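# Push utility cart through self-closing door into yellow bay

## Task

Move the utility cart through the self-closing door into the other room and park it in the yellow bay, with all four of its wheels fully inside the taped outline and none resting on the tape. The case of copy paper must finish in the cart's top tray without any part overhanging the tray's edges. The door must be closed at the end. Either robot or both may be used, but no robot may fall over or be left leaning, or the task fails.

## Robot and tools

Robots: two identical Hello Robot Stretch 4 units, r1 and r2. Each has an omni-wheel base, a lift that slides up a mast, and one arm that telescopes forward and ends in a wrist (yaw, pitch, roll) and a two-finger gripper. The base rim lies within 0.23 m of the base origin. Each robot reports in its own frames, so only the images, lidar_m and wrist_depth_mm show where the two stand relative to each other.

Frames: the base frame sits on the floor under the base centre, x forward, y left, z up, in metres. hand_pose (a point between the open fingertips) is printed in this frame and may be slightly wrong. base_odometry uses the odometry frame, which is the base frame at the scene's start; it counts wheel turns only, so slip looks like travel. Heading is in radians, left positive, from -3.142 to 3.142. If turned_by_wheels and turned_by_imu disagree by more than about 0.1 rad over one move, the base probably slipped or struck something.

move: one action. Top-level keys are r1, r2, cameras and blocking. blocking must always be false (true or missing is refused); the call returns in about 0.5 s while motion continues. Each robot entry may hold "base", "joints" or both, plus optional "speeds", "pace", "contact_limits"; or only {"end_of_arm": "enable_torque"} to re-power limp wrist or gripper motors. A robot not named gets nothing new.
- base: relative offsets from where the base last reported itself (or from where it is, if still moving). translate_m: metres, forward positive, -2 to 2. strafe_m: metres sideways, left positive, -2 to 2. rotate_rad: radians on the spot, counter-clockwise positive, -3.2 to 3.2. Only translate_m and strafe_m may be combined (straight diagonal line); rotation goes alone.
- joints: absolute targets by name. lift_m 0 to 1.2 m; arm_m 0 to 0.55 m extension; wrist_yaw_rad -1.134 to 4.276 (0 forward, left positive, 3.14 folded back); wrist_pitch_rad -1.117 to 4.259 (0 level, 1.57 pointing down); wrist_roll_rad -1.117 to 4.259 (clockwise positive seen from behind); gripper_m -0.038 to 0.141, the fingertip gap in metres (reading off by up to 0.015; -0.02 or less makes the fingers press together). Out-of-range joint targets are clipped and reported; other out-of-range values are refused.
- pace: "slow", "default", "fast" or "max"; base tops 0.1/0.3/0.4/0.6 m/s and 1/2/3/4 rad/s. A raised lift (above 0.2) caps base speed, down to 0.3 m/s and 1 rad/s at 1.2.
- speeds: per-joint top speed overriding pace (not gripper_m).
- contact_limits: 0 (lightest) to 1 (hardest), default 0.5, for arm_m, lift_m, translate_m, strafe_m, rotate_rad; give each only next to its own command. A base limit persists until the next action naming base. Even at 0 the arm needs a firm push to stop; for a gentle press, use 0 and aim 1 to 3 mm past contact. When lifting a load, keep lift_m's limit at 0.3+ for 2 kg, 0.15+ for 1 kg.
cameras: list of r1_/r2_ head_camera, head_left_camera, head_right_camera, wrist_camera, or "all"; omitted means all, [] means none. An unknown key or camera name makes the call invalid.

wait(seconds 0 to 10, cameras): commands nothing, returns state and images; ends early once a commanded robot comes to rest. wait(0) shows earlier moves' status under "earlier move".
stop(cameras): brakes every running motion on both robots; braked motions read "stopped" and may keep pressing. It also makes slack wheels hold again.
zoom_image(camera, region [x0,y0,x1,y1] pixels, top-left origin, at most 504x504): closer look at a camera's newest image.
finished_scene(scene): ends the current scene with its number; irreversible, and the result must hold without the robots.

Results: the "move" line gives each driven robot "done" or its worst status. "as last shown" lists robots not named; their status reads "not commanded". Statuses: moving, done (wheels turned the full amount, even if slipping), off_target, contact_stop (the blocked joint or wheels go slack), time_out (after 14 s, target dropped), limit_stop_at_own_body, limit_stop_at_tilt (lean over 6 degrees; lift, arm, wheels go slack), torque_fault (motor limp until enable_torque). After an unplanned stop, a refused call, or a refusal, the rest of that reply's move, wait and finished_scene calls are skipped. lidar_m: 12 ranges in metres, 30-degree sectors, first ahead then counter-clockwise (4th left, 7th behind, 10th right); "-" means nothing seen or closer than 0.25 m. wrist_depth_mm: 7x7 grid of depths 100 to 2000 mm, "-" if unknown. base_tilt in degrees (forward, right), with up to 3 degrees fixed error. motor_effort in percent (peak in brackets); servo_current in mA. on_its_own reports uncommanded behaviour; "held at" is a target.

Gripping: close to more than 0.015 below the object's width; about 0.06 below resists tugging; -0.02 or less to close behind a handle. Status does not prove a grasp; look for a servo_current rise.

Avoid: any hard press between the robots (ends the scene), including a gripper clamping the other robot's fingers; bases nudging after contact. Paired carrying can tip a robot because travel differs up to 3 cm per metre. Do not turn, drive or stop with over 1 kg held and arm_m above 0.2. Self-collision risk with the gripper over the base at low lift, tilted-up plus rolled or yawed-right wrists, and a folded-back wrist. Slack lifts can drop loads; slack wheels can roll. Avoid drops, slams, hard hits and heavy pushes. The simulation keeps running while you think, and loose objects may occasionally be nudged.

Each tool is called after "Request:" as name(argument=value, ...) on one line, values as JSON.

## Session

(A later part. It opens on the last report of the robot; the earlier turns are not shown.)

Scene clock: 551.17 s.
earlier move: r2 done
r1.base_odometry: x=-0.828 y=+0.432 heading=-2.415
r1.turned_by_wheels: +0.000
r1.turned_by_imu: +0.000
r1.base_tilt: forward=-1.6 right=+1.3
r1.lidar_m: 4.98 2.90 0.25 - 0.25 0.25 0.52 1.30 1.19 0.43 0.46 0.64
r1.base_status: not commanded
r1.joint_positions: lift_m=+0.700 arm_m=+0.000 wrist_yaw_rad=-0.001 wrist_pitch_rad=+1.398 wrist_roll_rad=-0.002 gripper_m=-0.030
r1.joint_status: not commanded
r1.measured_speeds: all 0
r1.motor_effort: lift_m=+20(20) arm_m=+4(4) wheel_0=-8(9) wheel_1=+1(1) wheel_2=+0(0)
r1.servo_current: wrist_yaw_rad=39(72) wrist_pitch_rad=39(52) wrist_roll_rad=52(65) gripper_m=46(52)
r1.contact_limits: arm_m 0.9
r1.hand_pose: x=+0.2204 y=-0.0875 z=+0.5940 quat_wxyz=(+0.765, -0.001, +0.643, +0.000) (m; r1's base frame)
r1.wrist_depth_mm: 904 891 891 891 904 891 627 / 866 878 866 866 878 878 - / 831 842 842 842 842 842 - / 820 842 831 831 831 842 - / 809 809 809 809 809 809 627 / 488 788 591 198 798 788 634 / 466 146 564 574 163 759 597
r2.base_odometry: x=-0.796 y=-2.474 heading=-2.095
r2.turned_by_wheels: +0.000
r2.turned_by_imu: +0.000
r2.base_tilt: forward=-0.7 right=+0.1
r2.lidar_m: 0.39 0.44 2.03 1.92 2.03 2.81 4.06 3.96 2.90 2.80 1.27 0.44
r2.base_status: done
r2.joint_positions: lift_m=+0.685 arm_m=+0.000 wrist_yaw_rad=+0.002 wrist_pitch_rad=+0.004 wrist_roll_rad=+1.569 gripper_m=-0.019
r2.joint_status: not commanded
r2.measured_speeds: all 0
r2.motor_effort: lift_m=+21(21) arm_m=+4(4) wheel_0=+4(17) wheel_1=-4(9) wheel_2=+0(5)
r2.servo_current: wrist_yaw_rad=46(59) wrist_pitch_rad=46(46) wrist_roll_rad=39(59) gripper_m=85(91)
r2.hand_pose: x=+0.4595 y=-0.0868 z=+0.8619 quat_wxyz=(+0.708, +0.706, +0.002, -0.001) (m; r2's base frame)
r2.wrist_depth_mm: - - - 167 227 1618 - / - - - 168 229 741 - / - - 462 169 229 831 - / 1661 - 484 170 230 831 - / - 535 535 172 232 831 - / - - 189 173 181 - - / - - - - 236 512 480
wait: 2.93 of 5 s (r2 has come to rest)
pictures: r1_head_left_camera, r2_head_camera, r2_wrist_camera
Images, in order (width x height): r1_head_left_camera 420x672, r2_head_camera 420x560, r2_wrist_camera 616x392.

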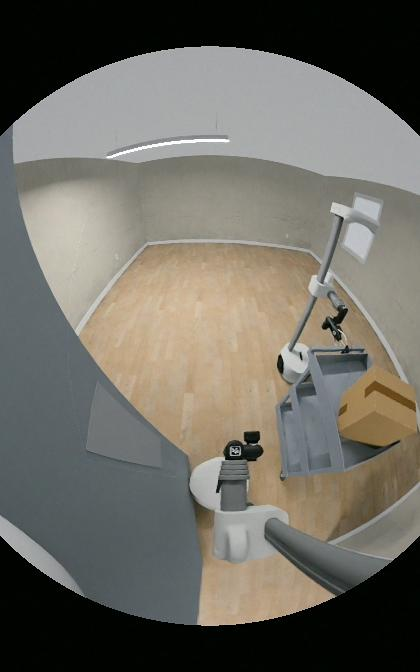

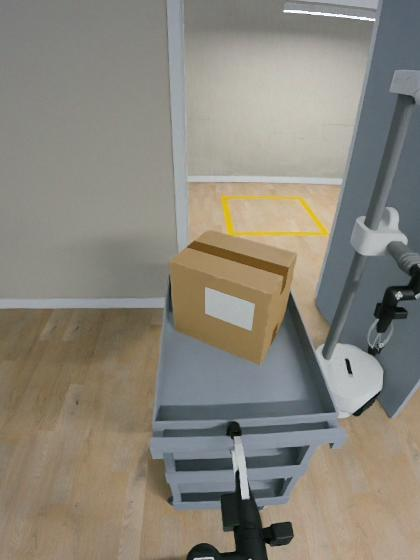

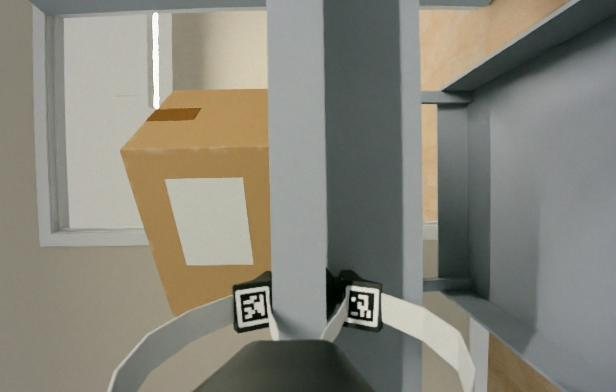

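Request:
move(blocking=false, r2={"base":{"strafe_m":0.14},"pace":"slow"}, cameras=[])

Request:
wait(seconds=4, cameras=[])

Request:
move(blocking=false, r2={"base":{"translate_m":0.5,"strafe_m":-0.09},"pace":"slow","contact_limits":{"translate_m":0.6}}, cameras=[])

Request:
wait(seconds=7, cameras=["r2_head_camera","r2_wrist_camera","r1_head_left_camera","r1_head_right_camera"])

Scene clock: 562.17 s.
move: r2 moving
r1: as last shown
r1.lidar_m: 5.00 2.92 0.25 - 0.25 0.26 0.52 1.28 1.18 0.44 0.47 0.66
r1.motor_effort: lift_m=+20(20) arm_m=+4(4) wheel_0=-9(9) wheel_1=+0(1) wheel_2=+0(0)
r1.servo_current: wrist_yaw_rad=52(52) wrist_pitch_rad=39(46) wrist_roll_rad=46(59) gripper_m=46(46)
r1.contact_limits: arm_m 0.9
r1.wrist_depth_mm: 891 891 891 891 891 891 - / 891 878 866 878 866 878 - / 854 842 854 854 866 842 - / 820 831 831 820 809 831 - / 809 809 820 798 798 809 640 / 488 798 585 198 788 788 634 / 466 146 569 569 163 - 591
r2.base_odometry: x=-0.784 y=-2.481 heading=-2.095
r2.turned_by_wheels: +0.000
r2.turned_by_imu: +0.000
r2.base_tilt: forward=-0.6 right=+0.1
r2.lidar_m: 0.38 1.96 2.00 1.92 2.04 2.80 4.08 3.95 2.92 2.80 1.24 0.42
r2.base_status: strafe_m moving
r2.joint_positions: lift_m=+0.685 arm_m=+0.000 wrist_yaw_rad=+0.002 wrist_pitch_rad=+0.004 wrist_roll_rad=+1.569 gripper_m=-0.019
r2.joint_status: not commanded
r2.measured_speeds: translate_m=+0.001 strafe_m=+0.056 rotate_rad=-0.003 lift_m=+0.000 arm_m=+0.000 wrist_yaw_rad=+0.000 wrist_pitch_rad=+0.000 wrist_roll_rad=+0.000
r2.motor_effort: lift_m=+21(21) arm_m=+4(4) wheel_0=-10(11) wheel_1=+7(9) wheel_2=+0(1)
r2.servo_current: wrist_yaw_rad=39(52) wrist_pitch_rad=39(52) wrist_roll_rad=39(52) gripper_m=78(85)
r2.hand_pose: x=+0.4595 y=-0.0868 z=+0.8619 quat_wxyz=(+0.708, +0.706, +0.002, -0.001) (m; r2's base frame)
r2.wrist_depth_mm: - - - 168 229 1661 - / - - - 169 229 741 - / - - 466 170 229 831 - / 1708 - 480 170 230 842 - / - 539 530 172 232 831 - / - - 187 172 181 - - / - - - - 235 517 477
pictures: none
No camera images: "cameras" was empty.

Scene clock: 564.23 s.
earlier move: r2 done
r1.base_odometry: x=-0.828 y=+0.432 heading=-2.415
r1.turned_by_wheels: +0.000
r1.turned_by_imu: +0.000
r1.base_tilt: forward=-1.6 right=+1.2
r1.lidar_m: 5.01 2.89 0.25 - 0.25 0.25 0.51 1.27 1.18 0.46 0.48 0.81
r1.base_status: not commanded
r1.joint_positions: lift_m=+0.700 arm_m=+0.000 wrist_yaw_rad=-0.001 wrist_pitch_rad=+1.398 wrist_roll_rad=-0.002 gripper_m=-0.030
r1.joint_status: not commanded
r1.measured_speeds: all 0
r1.motor_effort: lift_m=+20(20) arm_m=+4(4) wheel_0=-8(9) wheel_1=+0(1) wheel_2=+0(0)
r1.servo_current: wrist_yaw_rad=52(72) wrist_pitch_rad=39(46) wrist_roll_rad=52(72) gripper_m=39(46)
r1.contact_limits: arm_m 0.9
r1.hand_pose: x=+0.2204 y=-0.0875 z=+0.5940 quat_wxyz=(+0.765, -0.001, +0.643, +0.000) (m; r1's base frame)
r1.wrist_depth_mm: 891 891 891 891 878 891 904 / 866 866 866 878 878 878 866 / 842 854 842 866 842 854 842 / 831 831 831 831 831 842 647 / 809 809 809 820 820 809 640 / 492 788 585 198 798 798 609 / 459 146 564 574 163 778 768
r2.base_odometry: x=-0.675 y=-2.544 heading=-2.095
r2.turned_by_wheels: +0.000
r2.turned_by_imu: +0.000
r2.base_tilt: forward=-0.7 right=+0.1
r2.lidar_m: 0.39 1.96 1.87 1.80 1.91 2.60 4.08 4.12 3.07 2.94 1.18 0.40
r2.base_status: done
r2.joint_positions: lift_m=+0.685 arm_m=+0.000 wrist_yaw_rad=+0.000 wrist_pitch_rad=+0.004 wrist_roll_rad=+1.569 gripper_m=-0.019
r2.joint_status: not commanded
r2.measured_speeds: all 0
r2.motor_effort: lift_m=+21(21) arm_m=+4(4) wheel_0=-6(13) wheel_1=+3(9) wheel_2=+0(2)
r2.servo_current: wrist_yaw_rad=39(59) wrist_pitch_rad=39(52) wrist_roll_rad=59(59) gripper_m=85(91)
r2.hand_pose: x=+0.4593 y=-0.0873 z=+0.8619 quat_wxyz=(+0.708, +0.706, +0.001, -0.001) (m; r2's base frame)
r2.wrist_depth_mm: - - - 144 200 723 - / - 496 449 148 206 - - / - 462 452 153 213 - - / 1661 - 517 158 220 842 - / - - 609 166 229 - - / - - 184 171 181 1576 496 / - - - - - 126 1182
wait: 2.07 of 4 s (r2 has come to rest)
pictures: none
No camera images: "cameras" was empty.

Scene clock: 564.73 s.
move: r2 moving
r1: as last shown
r1.lidar_m: 4.99 2.89 0.25 - 0.25 0.25 0.52 1.27 1.17 0.47 0.47 0.79
r1.servo_current: wrist_yaw_rad=39(65) wrist_pitch_rad=33(46) wrist_roll_rad=59(59) gripper_m=39(52)
r1.contact_limits: arm_m 0.9
r1.wrist_depth_mm: 891 891 891 904 891 904 891 / 878 866 866 866 854 854 878 / 854 866 842 854 854 854 854 / 820 831 831 831 831 820 654 / 809 798 809 809 809 798 647 / 488 788 585 198 788 788 609 / 462 146 569 574 163 759 759
r2.base_odometry: x=-0.683 y=-2.553 heading=-2.095
r2.turned_by_wheels: +0.000
r2.turned_by_imu: +0.001
r2.base_tilt: forward=-0.7 right=+0.0
r2.lidar_m: 0.40 1.96 1.87 1.80 1.87 2.61 4.13 4.14 3.05 2.93 1.14 0.41
r2.base_status: translate_m moving; strafe_m moving
r2.joint_positions: lift_m=+0.685 arm_m=+0.000 wrist_yaw_rad=+0.000 wrist_pitch_rad=+0.004 wrist_roll_rad=+1.569 gripper_m=-0.019
r2.joint_status: not commanded
r2.measured_speeds: translate_m=+0.049 strafe_m=-0.008 rotate_rad=+0.000 lift_m=+0.000 arm_m=+0.000 wrist_yaw_rad=+0.000 wrist_pitch_rad=+0.000 wrist_roll_rad=+0.000
r2.motor_effort: lift_m=+21(21) arm_m=+4(4) wheel_0=+10(10) wheel_1=+7(8) wheel_2=-9(12)
r2.servo_current: wrist_yaw_rad=52(52) wrist_pitch_rad=39(46) wrist_roll_rad=46(59) gripper_m=85(85)
r2.contact_limits: translate_m 0.6
r2.hand_pose: x=+0.4593 y=-0.0874 z=+0.8619 quat_wxyz=(+0.708, +0.706, +0.001, -0.001) (m; r2's base frame)
r2.wrist_depth_mm: - - 585 142 196 - - / - 469 449 147 204 - - / - 462 452 151 211 - - / - - 521 158 219 820 - / - - 591 164 229 - - / - - 183 170 181 1576 496 / - - - - - 126 1182
pictures: none
No camera images: "cameras" was empty.

Scene clock: 570.57 s.
earlier move: r2 done
r1.base_odometry: x=-0.828 y=+0.432 heading=-2.415
r1.turned_by_wheels: +0.000
r1.turned_by_imu: +0.000
r1.base_tilt: forward=-1.6 right=+1.3
r1.lidar_m: 5.00 2.90 0.25 - 0.25 0.25 0.53 0.49 0.40 0.40 0.47 0.91
r1.base_status: not commanded
r1.joint_positions: lift_m=+0.700 arm_m=+0.000 wrist_yaw_rad=-0.001 wrist_pitch_rad=+1.398 wrist_roll_rad=-0.002 gripper_m=-0.030
r1.joint_status: not commanded
r1.measured_speeds: all 0
r1.motor_effort: lift_m=+20(20) arm_m=+4(4) wheel_0=-8(9) wheel_1=+0(1) wheel_2=+0(0)
r1.servo_current: wrist_yaw_rad=46(91) wrist_pitch_rad=46(52) wrist_roll_rad=52(85) gripper_m=39(52)
r1.contact_limits: arm_m 0.9
r1.hand_pose: x=+0.2204 y=-0.0875 z=+0.5940 quat_wxyz=(+0.765, -0.001, +0.643, +0.000) (m; r1's base frame)
r1.wrist_depth_mm: 891 891 891 904 891 891 891 / 866 878 878 866 854 866 878 / 842 854 854 854 842 842 854 / 842 842 842 820 831 820 831 / 798 809 809 809 809 809 798 / 492 788 580 198 798 788 621 / 462 146 564 580 163 778 597
r2.base_odometry: x=-1.003 y=-2.931 heading=-2.095
r2.turned_by_wheels: +0.000
r2.turned_by_imu: -0.001
r2.base_tilt: forward=-0.7 right=+0.1
r2.lidar_m: 0.40 1.43 1.97 1.87 1.98 2.74 - 4.02 2.94 2.87 0.48 0.39
r2.base_status: done
r2.joint_positions: lift_m=+0.685 arm_m=+0.000 wrist_yaw_rad=-0.001 wrist_pitch_rad=+0.004 wrist_roll_rad=+1.569 gripper_m=-0.019
r2.joint_status: not commanded
r2.measured_speeds: all 0
r2.motor_effort: lift_m=+21(21) arm_m=+4(4) wheel_0=+3(11) wheel_1=+4(8) wheel_2=-8(13)
r2.servo_current: wrist_yaw_rad=52(59) wrist_pitch_rad=39(52) wrist_roll_rad=46(65) gripper_m=72(85)
r2.contact_limits: translate_m 0.6
r2.hand_pose: x=+0.4592 y=-0.0878 z=+0.8619 quat_wxyz=(+0.708, +0.706, +0.001, -0.002) (m; r2's base frame)
r2.wrist_depth_mm: - - 500 135 190 - - / - 424 427 141 198 768 - / - 488 462 147 208 - - / - - 539 154 217 - - / - - 627 162 227 - - / - - 184 169 182 - 462 / - - - - - - 1182
wait: 5.83 of 7 s (r2 has come to rest)
pictures: r1_head_left_camera, r1_head_right_camera, r2_head_camera, r2_wrist_camera
Images, in order (width x height): r1_head_left_camera 420x672, r1_head_right_camera 420x672, r2_head_camera 420x560, r2_wrist_camera 616x392.

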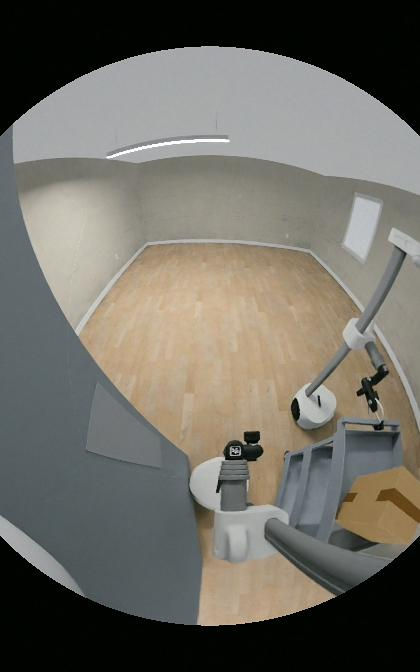

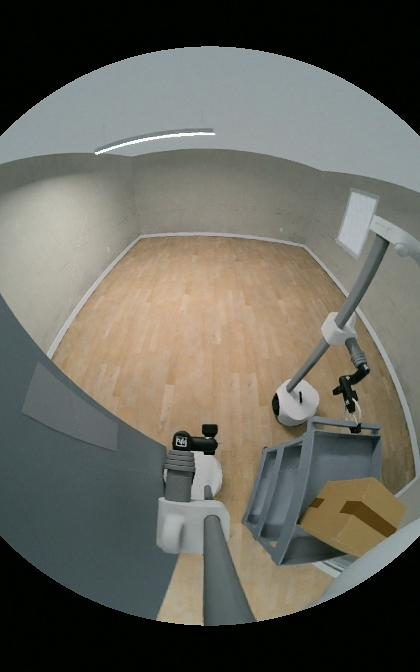

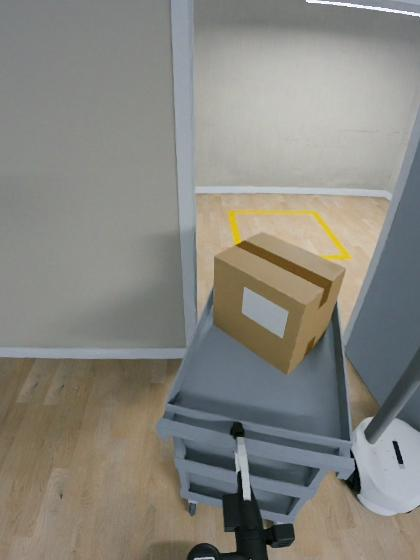

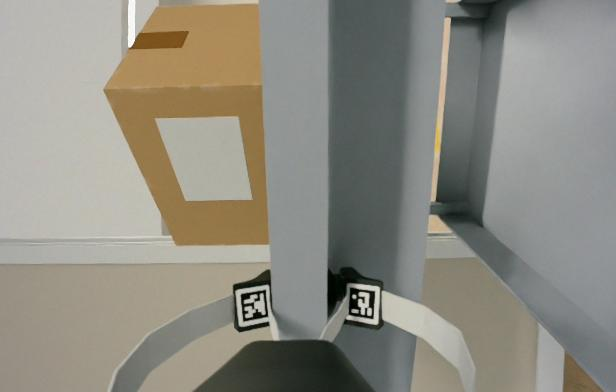

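Request:
move(blocking=false, r2={"base":{"strafe_m":-0.15},"pace":"slow"}, cameras=[])

Request:
wait(seconds=4, cameras=["r2_head_camera","r2_wrist_camera","r2_head_right_camera","r1_head_right_camera"])

Scene clock: 578.87 s.
move: r2 moving
r1: as last shown
r1.lidar_m: 4.99 2.91 0.25 - 0.25 0.25 0.50 0.50 0.41 0.40 0.50 0.91
r1.motor_effort: lift_m=+20(20) arm_m=+4(4) wheel_0=-8(9) wheel_1=+1(1) wheel_2=+0(0)
r1.servo_current: wrist_yaw_rad=33(72) wrist_pitch_rad=46(52) wrist_roll_rad=52(59) gripper_m=39(46)
r1.contact_limits: arm_m 0.9
r1.wrist_depth_mm: 904 891 878 891 904 878 891 / 866 866 878 866 878 866 842 / 854 842 842 842 842 854 854 / 831 831 831 820 831 854 809 / 809 809 809 831 809 820 809 / 488 788 585 198 788 788 609 / 462 146 569 574 163 788 597
r2.base_odometry: x=-1.015 y=-2.924 heading=-2.095
r2.turned_by_wheels: +0.001
r2.turned_by_imu: +0.001
r2.base_tilt: forward=-0.7 right=+0.1
r2.lidar_m: 0.41 1.44 1.95 1.90 1.99 2.75 - 4.03 2.95 2.83 0.81 0.38
r2.base_status: strafe_m moving
r2.joint_positions: lift_m=+0.685 arm_m=+0.000 wrist_yaw_rad=+0.001 wrist_pitch_rad=+0.004 wrist_roll_rad=+1.569 gripper_m=-0.019
r2.joint_status: not commanded
r2.measured_speeds: translate_m=-0.001 strafe_m=-0.056 rotate_rad=+0.006 lift_m=+0.000 arm_m=+0.000 wrist_yaw_rad=+0.017 wrist_pitch_rad=+0.000 wrist_roll_rad=+0.000
r2.motor_effort: lift_m=+21(21) arm_m=+4(4) wheel_0=+11(11) wheel_1=-6(8) wheel_2=+0(7)
r2.servo_current: wrist_yaw_rad=33(52) wrist_pitch_rad=46(52) wrist_roll_rad=46(59) gripper_m=78(85)
r2.hand_pose: x=+0.4593 y=-0.0873 z=+0.8619 quat_wxyz=(+0.708, +0.706, +0.002, -0.001) (m; r2's base frame)
r2.wrist_depth_mm: - - 488 132 186 - - / - 421 418 137 195 759 - / - 488 462 143 206 - - / - - 544 152 217 - - / - - 634 160 226 - - / - - 185 168 181 - 484 / - - - - - - 1118
pictures: none
No camera images: "cameras" was empty.

Scene clock: 581.00 s.
earlier move: r2 done
r1.base_odometry: x=-0.828 y=+0.432 heading=-2.415
r1.turned_by_wheels: +0.000
r1.turned_by_imu: +0.000
r1.base_tilt: forward=-1.6 right=+1.3
r1.lidar_m: 4.97 2.93 0.25 - 0.25 0.25 0.50 0.48 0.35 0.34 0.37 0.72
r1.base_status: not commanded
r1.joint_positions: lift_m=+0.700 arm_m=+0.000 wrist_yaw_rad=-0.001 wrist_pitch_rad=+1.398 wrist_roll_rad=-0.002 gripper_m=-0.030
r1.joint_status: not commanded
r1.measured_speeds: all 0
r1.motor_effort: lift_m=+20(20) arm_m=+4(4) wheel_0=-8(9) wheel_1=+0(1) wheel_2=+0(0)
r1.servo_current: wrist_yaw_rad=26(72) wrist_pitch_rad=39(52) wrist_roll_rad=59(65) gripper_m=33(46)
r1.contact_limits: arm_m 0.9
r1.hand_pose: x=+0.2204 y=-0.0875 z=+0.5940 quat_wxyz=(+0.765, -0.001, +0.643, +0.000) (m; r1's base frame)
r1.wrist_depth_mm: 904 878 891 891 878 904 668 / 878 878 866 866 866 866 654 / 866 842 842 854 842 854 699 / 831 831 831 842 831 831 831 / 820 809 820 809 809 809 820 / 492 788 585 198 788 798 809 / 462 146 564 569 163 - 430
r2.base_odometry: x=-1.133 y=-2.856 heading=-2.095
r2.turned_by_wheels: +0.000
r2.turned_by_imu: +0.000
r2.base_tilt: forward=-0.7 right=+0.1
r2.lidar_m: 0.41 0.46 2.00 2.03 2.12 2.97 - 3.83 2.80 2.71 0.68 0.43
r2.base_status: done
r2.joint_positions: lift_m=+0.685 arm_m=+0.000 wrist_yaw_rad=+0.003 wrist_pitch_rad=+0.004 wrist_roll_rad=+1.569 gripper_m=-0.019
r2.joint_status: not commanded
r2.measured_speeds: all 0
r2.motor_effort: lift_m=+21(21) arm_m=+4(4) wheel_0=+6(17) wheel_1=-3(8) wheel_2=+0(7)
r2.servo_current: wrist_yaw_rad=46(59) wrist_pitch_rad=39(52) wrist_roll_rad=52(59) gripper_m=78(85)
r2.hand_pose: x=+0.4596 y=-0.0865 z=+0.8619 quat_wxyz=(+0.708, +0.706, +0.002, +0.000) (m; r2's base frame)
r2.wrist_depth_mm: - - - 156 213 1537 - / - - 544 159 217 809 - / - 462 455 162 222 798 - / - - 492 165 225 820 - / - - 564 169 230 - - / - - 186 172 181 - - / - - - - - - 462
wait: 2.13 of 4 s (r2 has come to rest)
pictures: r1_head_right_camera, r2_head_camera, r2_head_right_camera, r2_wrist_camera
Images, in order (width x height): r1_head_right_camera 420x672, r2_head_camera 420x560, r2_head_right_camera 420x672, r2_wrist_camera 616x392.

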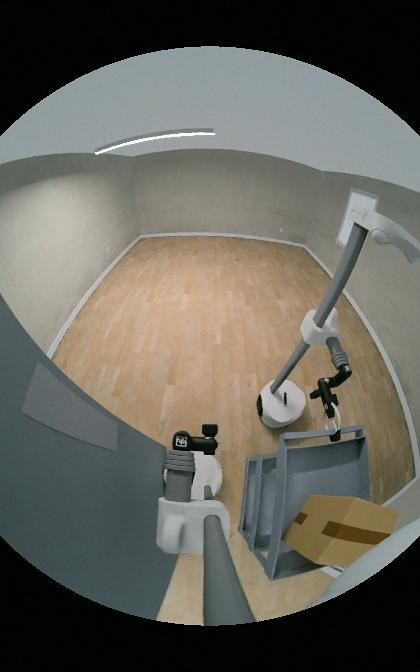

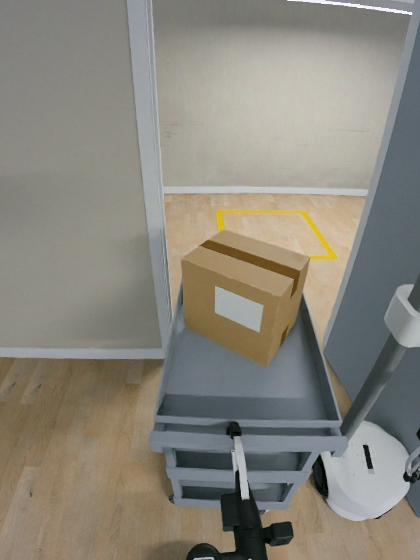

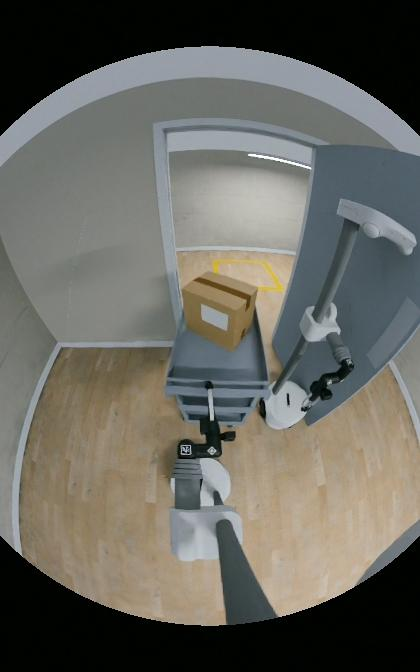

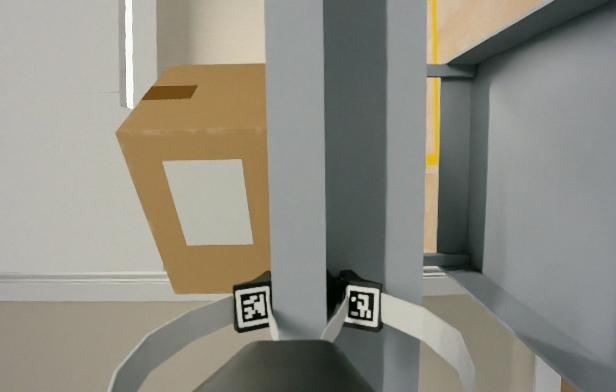

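Request:
move(blocking=false, r2={"base":{"translate_m":0.4,"strafe_m":-0.04},"pace":"slow","contact_limits":{"translate_m":0.5}}, cameras=[])

Request:
wait(seconds=7, cameras=["r2_head_camera","r2_wrist_camera","r2_head_right_camera","r1_head_right_camera"])

Scene clock: 589.97 s.
move: r2 moving
r1: as last shown
r1.lidar_m: 4.99 2.89 0.25 - 0.25 0.25 0.49 0.49 0.34 0.31 0.34 0.73
r1.motor_effort: lift_m=+20(20) arm_m=+4(4) wheel_0=-8(8) wheel_1=+1(1) wheel_2=+0(0)
r1.servo_current: wrist_yaw_rad=52(59) wrist_pitch_rad=33(46) wrist_roll_rad=52(52) gripper_m=46(46)
r1.contact_limits: arm_m 0.9
r1.wrist_depth_mm: 891 878 891 891 878 878 661 / 866 878 878 866 878 866 654 / 842 854 842 842 842 842 699 / 820 820 820 831 831 820 831 / 809 820 820 809 809 809 809 / 488 778 585 198 798 778 788 / 466 146 564 569 163 - 418
r2.base_odometry: x=-1.140 y=-2.866 heading=-2.095
r2.turned_by_wheels: +0.000
r2.turned_by_imu: +0.000
r2.base_tilt: forward=-0.7 right=+0.0
r2.lidar_m: 0.41 1.42 1.97 2.02 2.14 2.95 - 3.79 2.81 2.70 0.67 0.42
r2.base_status: translate_m moving; strafe_m moving
r2.joint_positions: lift_m=+0.685 arm_m=+0.000 wrist_yaw_rad=+0.001 wrist_pitch_rad=+0.004 wrist_roll_rad=+1.569 gripper_m=-0.019
r2.joint_status: not commanded
r2.measured_speeds: translate_m=+0.048 strafe_m=-0.005 rotate_rad=-0.004 lift_m=+0.000 arm_m=+0.000 wrist_yaw_rad=-0.018 wrist_pitch_rad=+0.000 wrist_roll_rad=+0.000
r2.motor_effort: lift_m=+21(21) arm_m=+4(4) wheel_0=+6(12) wheel_1=+5(7) wheel_2=-12(12)
r2.servo_current: wrist_yaw_rad=46(59) wrist_pitch_rad=46(46) wrist_roll_rad=46(59) gripper_m=72(85)
r2.contact_limits: translate_m 0.5
r2.hand_pose: x=+0.4594 y=-0.0870 z=+0.8619 quat_wxyz=(+0.708, +0.706, +0.002, -0.001) (m; r2's base frame)
r2.wrist_depth_mm: - - - 158 216 1661 - / - - 569 160 220 768 - / - 477 452 163 223 809 - / - - 492 166 226 820 - / - - 559 169 230 - - / - - 187 172 180 - - / - - - - - - 469
pictures: none
No camera images: "cameras" was empty.

Scene clock: 594.77 s.
earlier move: r2 done
r1.base_odometry: x=-0.828 y=+0.432 heading=-2.415
r1.turned_by_wheels: +0.000
r1.turned_by_imu: +0.000
r1.base_tilt: forward=-1.6 right=+1.3
r1.lidar_m: 5.01 2.88 0.25 - 0.25 0.25 0.50 0.44 0.36 0.49 0.50 3.86
r1.base_status: not commanded
r1.joint_positions: lift_m=+0.700 arm_m=+0.000 wrist_yaw_rad=-0.001 wrist_pitch_rad=+1.398 wrist_roll_rad=-0.002 gripper_m=-0.030
r1.joint_status: not commanded
r1.measured_speeds: all 0
r1.motor_effort: lift_m=+20(20) arm_m=+4(4) wheel_0=-8(9) wheel_1=+1(1) wheel_2=+0(0)
r1.servo_current: wrist_yaw_rad=52(72) wrist_pitch_rad=39(52) wrist_roll_rad=46(72) gripper_m=46(52)
r1.contact_limits: arm_m 0.9
r1.hand_pose: x=+0.2204 y=-0.0875 z=+0.5940 quat_wxyz=(+0.765, -0.001, +0.643, +0.000) (m; r1's base frame)
r1.wrist_depth_mm: 891 904 904 891 891 878 891 / 866 866 878 878 878 854 891 / 854 842 854 854 842 854 854 / 842 820 831 831 820 831 676 / 809 798 820 809 809 798 609 / 492 788 580 198 778 788 597 / 462 146 569 569 163 778 634
r2.base_odometry: x=-1.367 y=-3.182 heading=-2.095
r2.turned_by_wheels: +0.000
r2.turned_by_imu: +0.000
r2.base_tilt: forward=-0.7 right=+0.1
r2.lidar_m: 0.40 1.03 1.43 2.05 2.16 3.00 - 3.77 2.81 0.49 0.51 0.41
r2.base_status: done
r2.joint_positions: lift_m=+0.685 arm_m=+0.000 wrist_yaw_rad=-0.002 wrist_pitch_rad=+0.004 wrist_roll_rad=+1.569 gripper_m=-0.019
r2.joint_status: not commanded
r2.measured_speeds: all 0
r2.motor_effort: lift_m=+21(21) arm_m=+4(4) wheel_0=+5(12) wheel_1=+4(8) wheel_2=-7(13)
r2.servo_current: wrist_yaw_rad=59(65) wrist_pitch_rad=46(52) wrist_roll_rad=46(65) gripper_m=85(85)
r2.contact_limits: translate_m 0.5
r2.hand_pose: x=+0.4591 y=-0.0880 z=+0.8619 quat_wxyz=(+0.708, +0.706, +0.001, -0.002) (m; r2's base frame)
r2.wrist_depth_mm: - - 554 140 195 - - / - 455 436 145 202 759 - / - 466 455 150 211 - - / - - 525 157 218 - - / - - 621 164 228 - - / - - 187 169 182 1576 488 / - - - - - - -
wait: 4.80 of 7 s (r2 has come to rest)
pictures: r1_head_right_camera, r2_head_camera, r2_head_right_camera, r2_wrist_camera
Images, in order (width x height): r1_head_right_camera 420x672, r2_head_camera 420x560, r2_head_right_camera 420x672, r2_wrist_camera 616x392.

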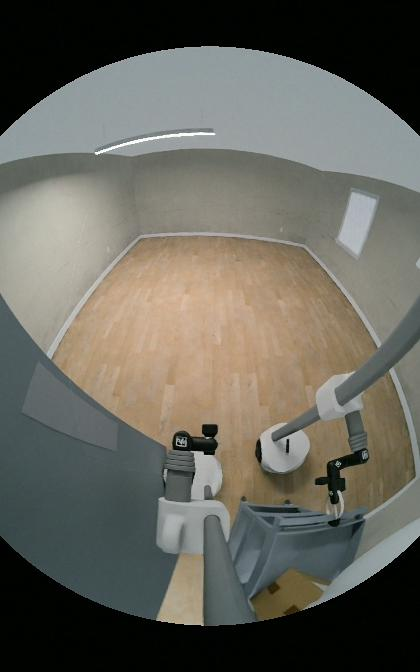

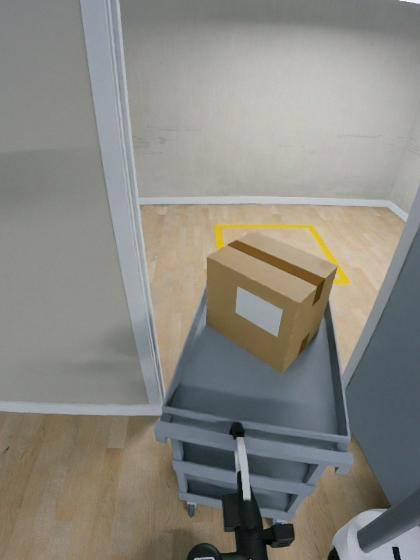

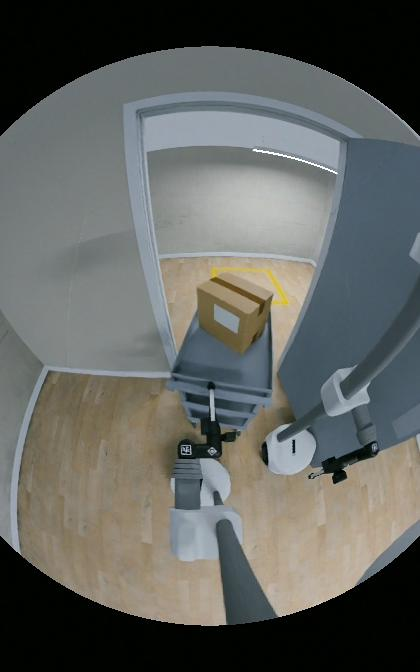

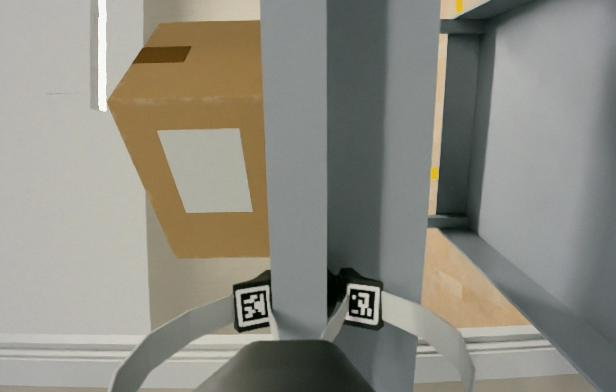

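Request:
move(blocking=false, r2={"base":{"translate_m":0.5,"strafe_m":-0.07},"pace":"slow","contact_limits":{"translate_m":0.5}}, cameras=[])

Request:
wait(seconds=7, cameras=["r2_head_camera","r2_wrist_camera","r2_head_right_camera","r1_head_right_camera"])

Scene clock: 610.37 s.
move: r2 moving
r1: as last shown
r1.lidar_m: 5.01 2.89 0.25 - 0.25 0.25 0.52 0.43 0.38 0.48 0.50 3.82
r1.motor_effort: lift_m=+20(20) arm_m=+4(4) wheel_0=-8(8) wheel_1=+0(1) wheel_2=+0(0)
r1.servo_current: wrist_yaw_rad=52(65) wrist_pitch_rad=39(52) wrist_roll_rad=52(65) gripper_m=46(52)
r1.contact_limits: arm_m 0.9
r1.wrist_depth_mm: 891 917 891 891 891 891 904 / 878 878 866 866 866 866 878 / 842 842 842 854 854 854 842 / 831 831 831 831 831 820 691 / 809 809 809 809 809 820 609 / 492 788 591 198 798 788 585 / 462 146 569 574 163 778 621
r2.base_odometry: x=-1.375 y=-3.192 heading=-2.095
r2.turned_by_wheels: +0.000
r2.turned_by_imu: +0.001
r2.base_tilt: forward=-0.7 right=+0.0
r2.lidar_m: 0.41 1.03 1.39 2.07 2.15 3.00 - 3.78 2.78 0.50 0.49 0.39
r2.base_status: translate_m moving; strafe_m moving
r2.joint_positions: lift_m=+0.685 arm_m=+0.000 wrist_yaw_rad=-0.002 wrist_pitch_rad=+0.004 wrist_roll_rad=+1.569 gripper_m=-0.019
r2.joint_status: not commanded
r2.measured_speeds: translate_m=+0.050 strafe_m=-0.007 rotate_rad=+0.002 lift_m=+0.000 arm_m=+0.000 wrist_yaw_rad=+0.000 wrist_pitch_rad=+0.000 wrist_roll_rad=+0.000
r2.motor_effort: lift_m=+21(21) arm_m=+4(4) wheel_0=+6(11) wheel_1=+5(7) wheel_2=-11(13)
r2.servo_current: wrist_yaw_rad=52(52) wrist_pitch_rad=39(52) wrist_roll_rad=39(59) gripper_m=85(91)
r2.contact_limits: translate_m 0.5
r2.hand_pose: x=+0.4591 y=-0.0880 z=+0.8619 quat_wxyz=(+0.708, +0.706, +0.001, -0.002) (m; r2's base frame)
r2.wrist_depth_mm: - - 544 138 193 - - / - 452 433 144 202 750 - / - 466 455 149 209 - - / - - 530 156 218 - - / - - 627 163 228 - - / - - 188 169 182 1576 484 / - - - - - - -
pictures: none
No camera images: "cameras" was empty.

Scene clock: 616.20 s.
earlier move: r2 done
r1.base_odometry: x=-0.828 y=+0.432 heading=-2.415
r1.turned_by_wheels: +0.000
r1.turned_by_imu: +0.000
r1.base_tilt: forward=-1.6 right=+1.3
r1.lidar_m: 5.01 2.90 0.25 - 0.25 0.25 0.51 0.65 0.43 0.48 2.85 3.82
r1.base_status: not commanded
r1.joint_positions: lift_m=+0.700 arm_m=+0.000 wrist_yaw_rad=-0.001 wrist_pitch_rad=+1.398 wrist_roll_rad=-0.002 gripper_m=-0.030
r1.joint_status: not commanded
r1.measured_speeds: all 0
r1.motor_effort: lift_m=+20(20) arm_m=+4(4) wheel_0=-8(9) wheel_1=+0(1) wheel_2=+0(0)
r1.servo_current: wrist_yaw_rad=39(72) wrist_pitch_rad=33(52) wrist_roll_rad=46(72) gripper_m=39(52)
r1.contact_limits: arm_m 0.9
r1.hand_pose: x=+0.2204 y=-0.0875 z=+0.5940 quat_wxyz=(+0.765, -0.001, +0.643, +0.000) (m; r1's base frame)
r1.wrist_depth_mm: 891 891 891 878 904 878 891 / 866 878 854 866 878 866 866 / 854 842 854 854 842 854 842 / 842 820 831 842 831 831 831 / 809 820 798 820 798 820 798 / 492 788 591 198 798 778 798 / 462 146 569 574 163 768 788
r2.base_odometry: x=-1.678 y=-3.580 heading=-2.094
r2.turned_by_wheels: +0.000
r2.turned_by_imu: +0.002
r2.base_tilt: forward=-0.7 right=+0.1
r2.lidar_m: 0.42 0.57 0.70 2.03 2.26 3.10 - 0.72 0.47 0.49 0.39 0.36
r2.base_status: done
r2.joint_positions: lift_m=+0.685 arm_m=+0.000 wrist_yaw_rad=-0.002 wrist_pitch_rad=+0.004 wrist_roll_rad=+1.569 gripper_m=-0.019
r2.joint_status: not commanded
r2.measured_speeds: all 0
r2.motor_effort: lift_m=+21(21) arm_m=+4(4) wheel_0=+5(13) wheel_1=+5(8) wheel_2=-5(13)
r2.servo_current: wrist_yaw_rad=46(59) wrist_pitch_rad=39(52) wrist_roll_rad=46(59) gripper_m=78(91)
r2.contact_limits: translate_m 0.5
r2.hand_pose: x=+0.4591 y=-0.0879 z=+0.8619 quat_wxyz=(+0.708, +0.706, +0.001, -0.002) (m; r2's base frame)
r2.wrist_depth_mm: - 362 366 102 156 - - / - 439 421 108 168 - - / - - 521 116 183 - - / - - - 131 201 - - / - - - 143 222 1618 508 / - - 189 163 181 1618 1138 / - - - - - 330 1060
wait: 5.83 of 7 s (r2 has come to rest)
pictures: r1_head_right_camera, r2_head_camera, r2_head_right_camera, r2_wrist_camera
Images, in order (width x height): r1_head_right_camera 420x672, r2_head_camera 420x560, r2_head_right_camera 420x672, r2_wrist_camera 616x392.

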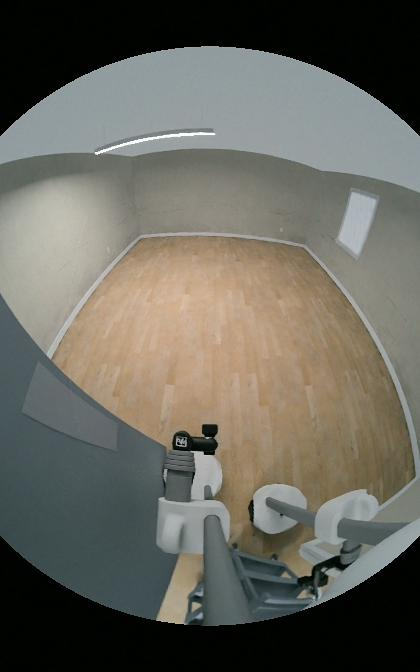

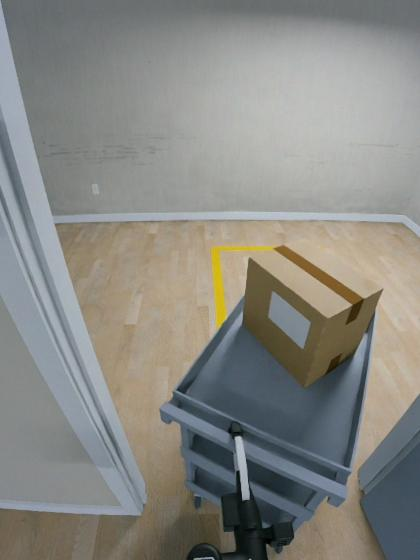

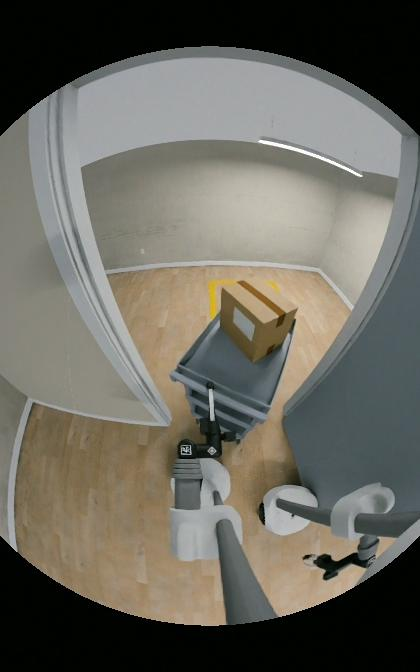

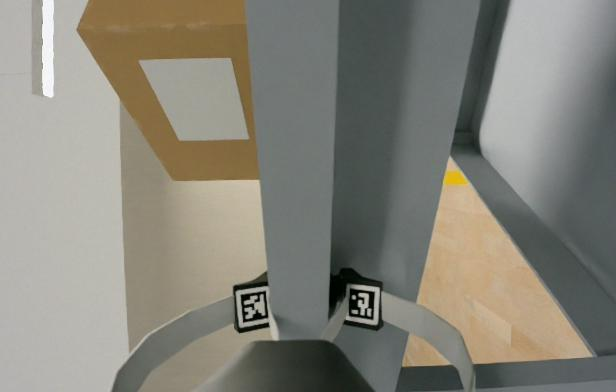

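Request:
move(blocking=false, r2={"base":{"translate_m":0.28,"strafe_m":-0.25},"pace":"slow","contact_limits":{"translate_m":0.5}}, cameras=[])

Request:
wait(seconds=6, cameras=["r2_head_camera","r2_wrist_camera","r2_head_right_camera"])

Scene clock: 633.73 s.
move: r2 moving
r1: as last shown
r1.lidar_m: 5.00 2.91 0.25 - 0.25 0.25 0.50 0.64 0.47 0.48 2.83 3.84
r1.servo_current: wrist_yaw_rad=39(78) wrist_pitch_rad=52(52) wrist_roll_rad=52(59) gripper_m=46(52)
r1.contact_limits: arm_m 0.9
r1.wrist_depth_mm: 891 891 878 891 878 891 904 / 866 878 866 866 866 866 866 / 842 842 842 854 842 854 854 / 831 831 831 820 842 820 831 / 809 809 820 809 820 809 809 / 492 788 585 198 798 798 788 / 462 146 574 580 163 778 778
r2.base_odometry: x=-1.690 y=-3.584 heading=-2.094
r2.turned_by_wheels: +0.000
r2.turned_by_imu: +0.001
r2.base_tilt: forward=-0.6 right=+0.0
r2.lidar_m: 0.43 0.53 0.70 1.98 2.25 3.11 - 0.61 0.44 0.54 0.40 0.35
r2.base_status: translate_m moving; strafe_m moving
r2.joint_positions: lift_m=+0.685 arm_m=+0.000 wrist_yaw_rad=+0.001 wrist_pitch_rad=+0.004 wrist_roll_rad=+1.569 gripper_m=-0.019
r2.joint_status: not commanded
r2.measured_speeds: translate_m=+0.039 strafe_m=-0.034 rotate_rad=+0.002 lift_m=+0.000 arm_m=+0.000 wrist_yaw_rad=+0.012 wrist_pitch_rad=+0.000 wrist_roll_rad=+0.000
r2.motor_effort: lift_m=+21(21) arm_m=+4(4) wheel_0=+10(13) wheel_1=-4(5) wheel_2=-9(10)
r2.servo_current: wrist_yaw_rad=39(59) wrist_pitch_rad=46(46) wrist_roll_rad=59(59) gripper_m=72(85)
r2.contact_limits: translate_m 0.5
r2.hand_pose: x=+0.4593 y=-0.0872 z=+0.8619 quat_wxyz=(+0.708, +0.706, +0.002, -0.001) (m; r2's base frame)
r2.wrist_depth_mm: 1661 359 362 - 153 - - / - 436 421 106 167 - - / - - 525 114 185 - - / - - - 129 200 - - / - - - 141 220 1576 504 / - - 187 158 180 1576 1118 / - - - - - 332 1060
pictures: none
No camera images: "cameras" was empty.

Scene clock: 638.23 s.
earlier move: r2 done
r1.base_odometry: x=-0.828 y=+0.432 heading=-2.415
r1.turned_by_wheels: +0.000
r1.turned_by_imu: +0.000
r1.base_tilt: forward=-1.6 right=+1.3
r1.lidar_m: 4.99 2.88 0.25 - 0.25 0.25 0.50 0.45 0.55 2.72 2.84 3.83
r1.base_status: not commanded
r1.joint_positions: lift_m=+0.700 arm_m=+0.000 wrist_yaw_rad=-0.001 wrist_pitch_rad=+1.398 wrist_roll_rad=-0.002 gripper_m=-0.030
r1.joint_status: not commanded
r1.measured_speeds: all 0
r1.motor_effort: lift_m=+20(20) arm_m=+4(4) wheel_0=-8(9) wheel_1=+0(1) wheel_2=+0(0)
r1.servo_current: wrist_yaw_rad=39(78) wrist_pitch_rad=39(52) wrist_roll_rad=46(59) gripper_m=46(52)
r1.contact_limits: arm_m 0.9
r1.hand_pose: x=+0.2204 y=-0.0875 z=+0.5940 quat_wxyz=(+0.765, -0.001, +0.643, +0.000) (m; r1's base frame)
r1.wrist_depth_mm: 891 878 891 891 878 891 891 / 878 854 854 878 854 878 866 / 842 842 854 854 842 854 842 / 831 831 831 831 809 831 820 / 809 809 798 798 820 798 820 / 488 809 585 198 778 788 798 / 459 146 564 569 164 788 778
r2.base_odometry: x=-2.034 y=-3.697 heading=-2.095
r2.turned_by_wheels: +0.000
r2.turned_by_imu: +0.002
r2.base_tilt: forward=-0.6 right=+0.1
r2.lidar_m: 0.43 3.29 0.52 0.87 2.48 3.42 - 0.44 0.53 0.46 0.43 0.38
r2.base_status: done
r2.joint_positions: lift_m=+0.685 arm_m=+0.000 wrist_yaw_rad=+0.002 wrist_pitch_rad=+0.004 wrist_roll_rad=+1.569 gripper_m=-0.019
r2.joint_status: not commanded
r2.measured_speeds: all 0
r2.motor_effort: lift_m=+21(21) arm_m=+4(4) wheel_0=+7(14) wheel_1=-4(7) wheel_2=-5(10)
r2.servo_current: wrist_yaw_rad=52(65) wrist_pitch_rad=39(52) wrist_roll_rad=39(59) gripper_m=78(85)
r2.contact_limits: translate_m 0.5
r2.hand_pose: x=+0.4594 y=-0.0869 z=+0.8619 quat_wxyz=(+0.708, +0.706, +0.002, -0.001) (m; r2's base frame)
r2.wrist_depth_mm: - 410 410 116 172 - - / - 407 407 123 182 - - / - - 484 132 194 - - / - - 597 141 208 - - / - - - 152 224 1756 - / - - 189 168 181 1576 480 / - - - - - 1537 1182
wait: 4.50 of 6 s (r2 has come to rest)
pictures: r2_head_camera, r2_head_right_camera, r2_wrist_camera
Images, in order (width x height): r2_head_camera 420x560, r2_head_right_camera 420x672, r2_wrist_camera 616x392.

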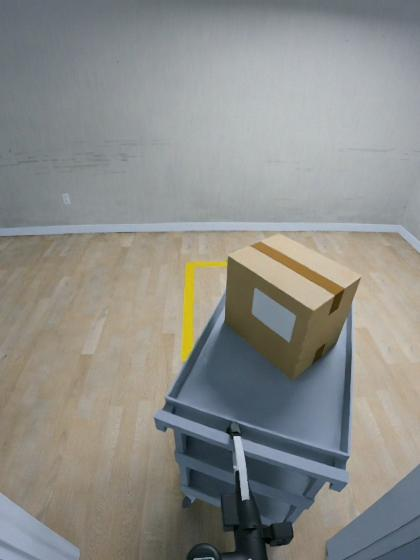

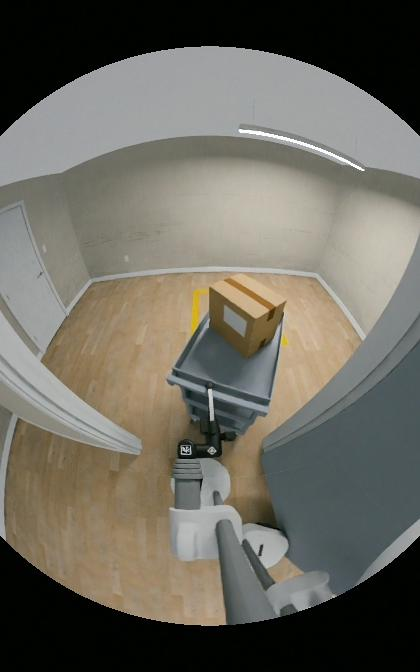

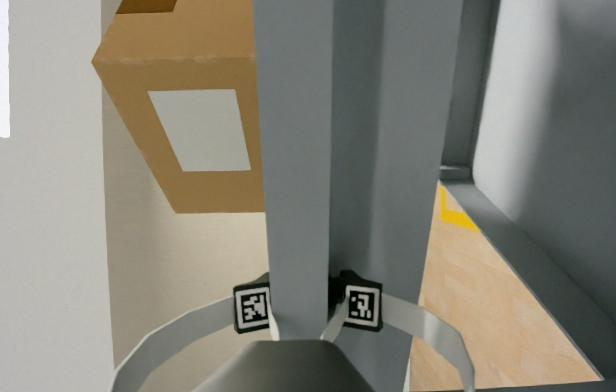

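Request:
move(blocking=false, r2={"base":{"translate_m":0.5,"strafe_m":-0.13},"pace":"slow","contact_limits":{"translate_m":0.5}}, cameras=[])

Request:
wait(seconds=8, cameras=["r2_head_camera","r2_wrist_camera","r2_head_right_camera"])

Scene clock: 650.60 s.
move: r2 moving
r1: as last shown
r1.lidar_m: 5.00 2.90 0.25 - 0.25 0.25 0.51 0.46 0.58 2.77 2.83 3.87
r1.motor_effort: lift_m=+20(20) arm_m=+4(4) wheel_0=-8(9) wheel_1=+1(1) wheel_2=+0(0)
r1.servo_current: wrist_yaw_rad=46(46) wrist_pitch_rad=46(46) wrist_roll_rad=33(59) gripper_m=39(46)
r1.contact_limits: arm_m 0.9
r1.wrist_depth_mm: 891 878 878 904 891 891 878 / 878 878 878 878 854 866 866 / 842 854 854 854 854 854 854 / 831 831 831 820 831 831 831 / 809 809 798 809 798 798 809 / 488 788 585 198 798 788 798 / 462 146 564 569 163 768 778
r2.base_odometry: x=-2.043 y=-3.706 heading=-2.094
r2.turned_by_wheels: +0.000
r2.turned_by_imu: +0.001
r2.base_tilt: forward=-0.7 right=+0.0
r2.lidar_m: 0.42 3.27 0.54 0.80 2.51 3.42 0.76 0.48 0.51 0.46 0.39 0.39
r2.base_status: translate_m moving; strafe_m moving
r2.joint_positions: lift_m=+0.685 arm_m=+0.000 wrist_yaw_rad=+0.002 wrist_pitch_rad=+0.004 wrist_roll_rad=+1.569 gripper_m=-0.019
r2.joint_status: not commanded
r2.measured_speeds: translate_m=+0.049 strafe_m=-0.012 rotate_rad=+0.000 lift_m=+0.000 arm_m=+0.000 wrist_yaw_rad=+0.000 wrist_pitch_rad=+0.000 wrist_roll_rad=+0.000
r2.motor_effort: lift_m=+21(21) arm_m=+4(4) wheel_0=+6(11) wheel_1=+5(6) wheel_2=-12(12)
r2.servo_current: wrist_yaw_rad=46(52) wrist_pitch_rad=39(46) wrist_roll_rad=46(52) gripper_m=78(78)
r2.contact_limits: translate_m 0.5
r2.hand_pose: x=+0.4594 y=-0.0869 z=+0.8619 quat_wxyz=(+0.708, +0.706, +0.002, -0.001) (m; r2's base frame)
r2.wrist_depth_mm: - 413 415 117 173 - - / - 404 410 124 182 - - / - - 480 132 195 - - / - - 585 144 208 - - / - - - 153 224 1708 - / - - 189 167 181 1576 473 / - - - - - 1576 1182
pictures: none
No camera images: "cameras" was empty.

Scene clock: 656.50 s.
earlier move: r2 done
r1.base_odometry: x=-0.828 y=+0.432 heading=-2.415
r1.turned_by_wheels: +0.000
r1.turned_by_imu: +0.000
r1.base_tilt: forward=-1.6 right=+1.3
r1.lidar_m: 5.01 2.89 0.25 - 0.25 0.26 0.51 0.88 1.17 2.76 2.82 3.85
r1.base_status: not commanded
r1.joint_positions: lift_m=+0.700 arm_m=+0.000 wrist_yaw_rad=-0.001 wrist_pitch_rad=+1.398 wrist_roll_rad=-0.002 gripper_m=-0.030
r1.joint_status: not commanded
r1.measured_speeds: all 0
r1.motor_effort: lift_m=+20(20) arm_m=+4(4) wheel_0=-9(9) wheel_1=+1(1) wheel_2=+0(0)
r1.servo_current: wrist_yaw_rad=39(72) wrist_pitch_rad=46(52) wrist_roll_rad=46(65) gripper_m=46(52)
r1.contact_limits: arm_m 0.9
r1.hand_pose: x=+0.2204 y=-0.0875 z=+0.5940 quat_wxyz=(+0.765, -0.001, +0.643, +0.000) (m; r1's base frame)
r1.wrist_depth_mm: 878 891 891 891 891 904 891 / 878 866 854 878 854 866 854 / 866 842 854 842 854 854 854 / 831 831 831 820 820 820 831 / 798 809 820 798 809 809 809 / 488 788 585 198 809 788 798 / 462 146 564 574 163 768 768
r2.base_odometry: x=-2.397 y=-4.065 heading=-2.095
r2.turned_by_wheels: +0.000
r2.turned_by_imu: +0.000
r2.base_tilt: forward=-0.7 right=+0.0
r2.lidar_m: 0.43 2.77 2.57 0.65 0.65 3.61 0.89 0.48 0.42 0.71 0.38 0.35
r2.base_status: done
r2.joint_positions: lift_m=+0.685 arm_m=+0.000 wrist_yaw_rad=-0.001 wrist_pitch_rad=+0.004 wrist_roll_rad=+1.569 gripper_m=-0.019
r2.joint_status: not commanded
r2.measured_speeds: all 0
r2.motor_effort: lift_m=+21(21) arm_m=+4(4) wheel_0=+3(11) wheel_1=+4(7) wheel_2=-7(14)
r2.servo_current: wrist_yaw_rad=52(65) wrist_pitch_rad=39(46) wrist_roll_rad=39(59) gripper_m=85(85)
r2.contact_limits: translate_m 0.5
r2.hand_pose: x=+0.4592 y=-0.0876 z=+0.8619 quat_wxyz=(+0.708, +0.706, +0.001, -0.001) (m; r2's base frame)
r2.wrist_depth_mm: - 357 362 - 148 - - / - 455 433 103 162 - - / - - 554 109 178 - - / - - - 126 198 - - / - - - 138 221 1537 492 / - - 189 157 182 1618 1160 / - - - - 330 325 342
wait: 5.90 of 8 s (r2 has come to rest)
pictures: r2_head_camera, r2_head_right_camera, r2_wrist_camera
Images, in order (width x height): r2_head_camera 420x560, r2_head_right_camera 420x672, r2_wrist_camera 616x392.

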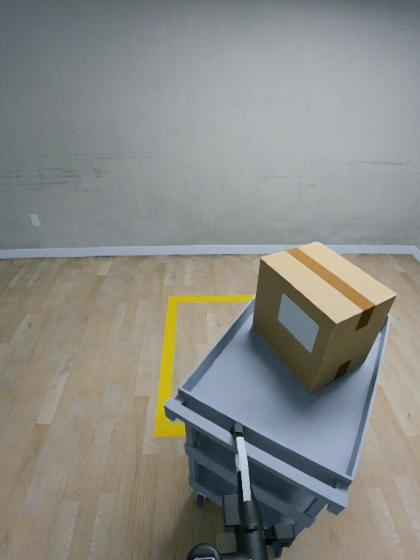

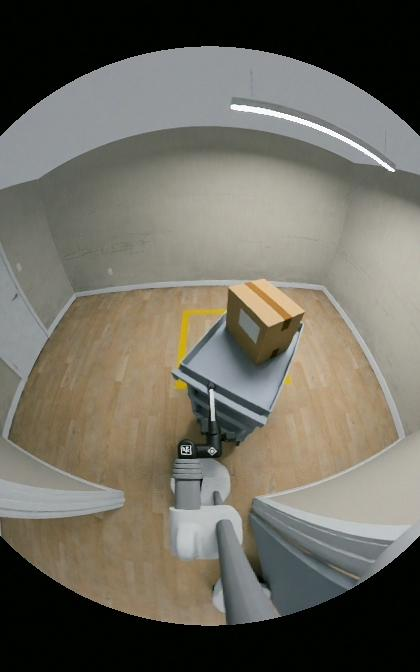

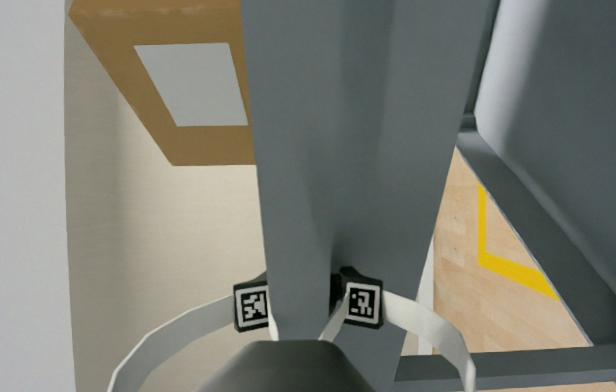

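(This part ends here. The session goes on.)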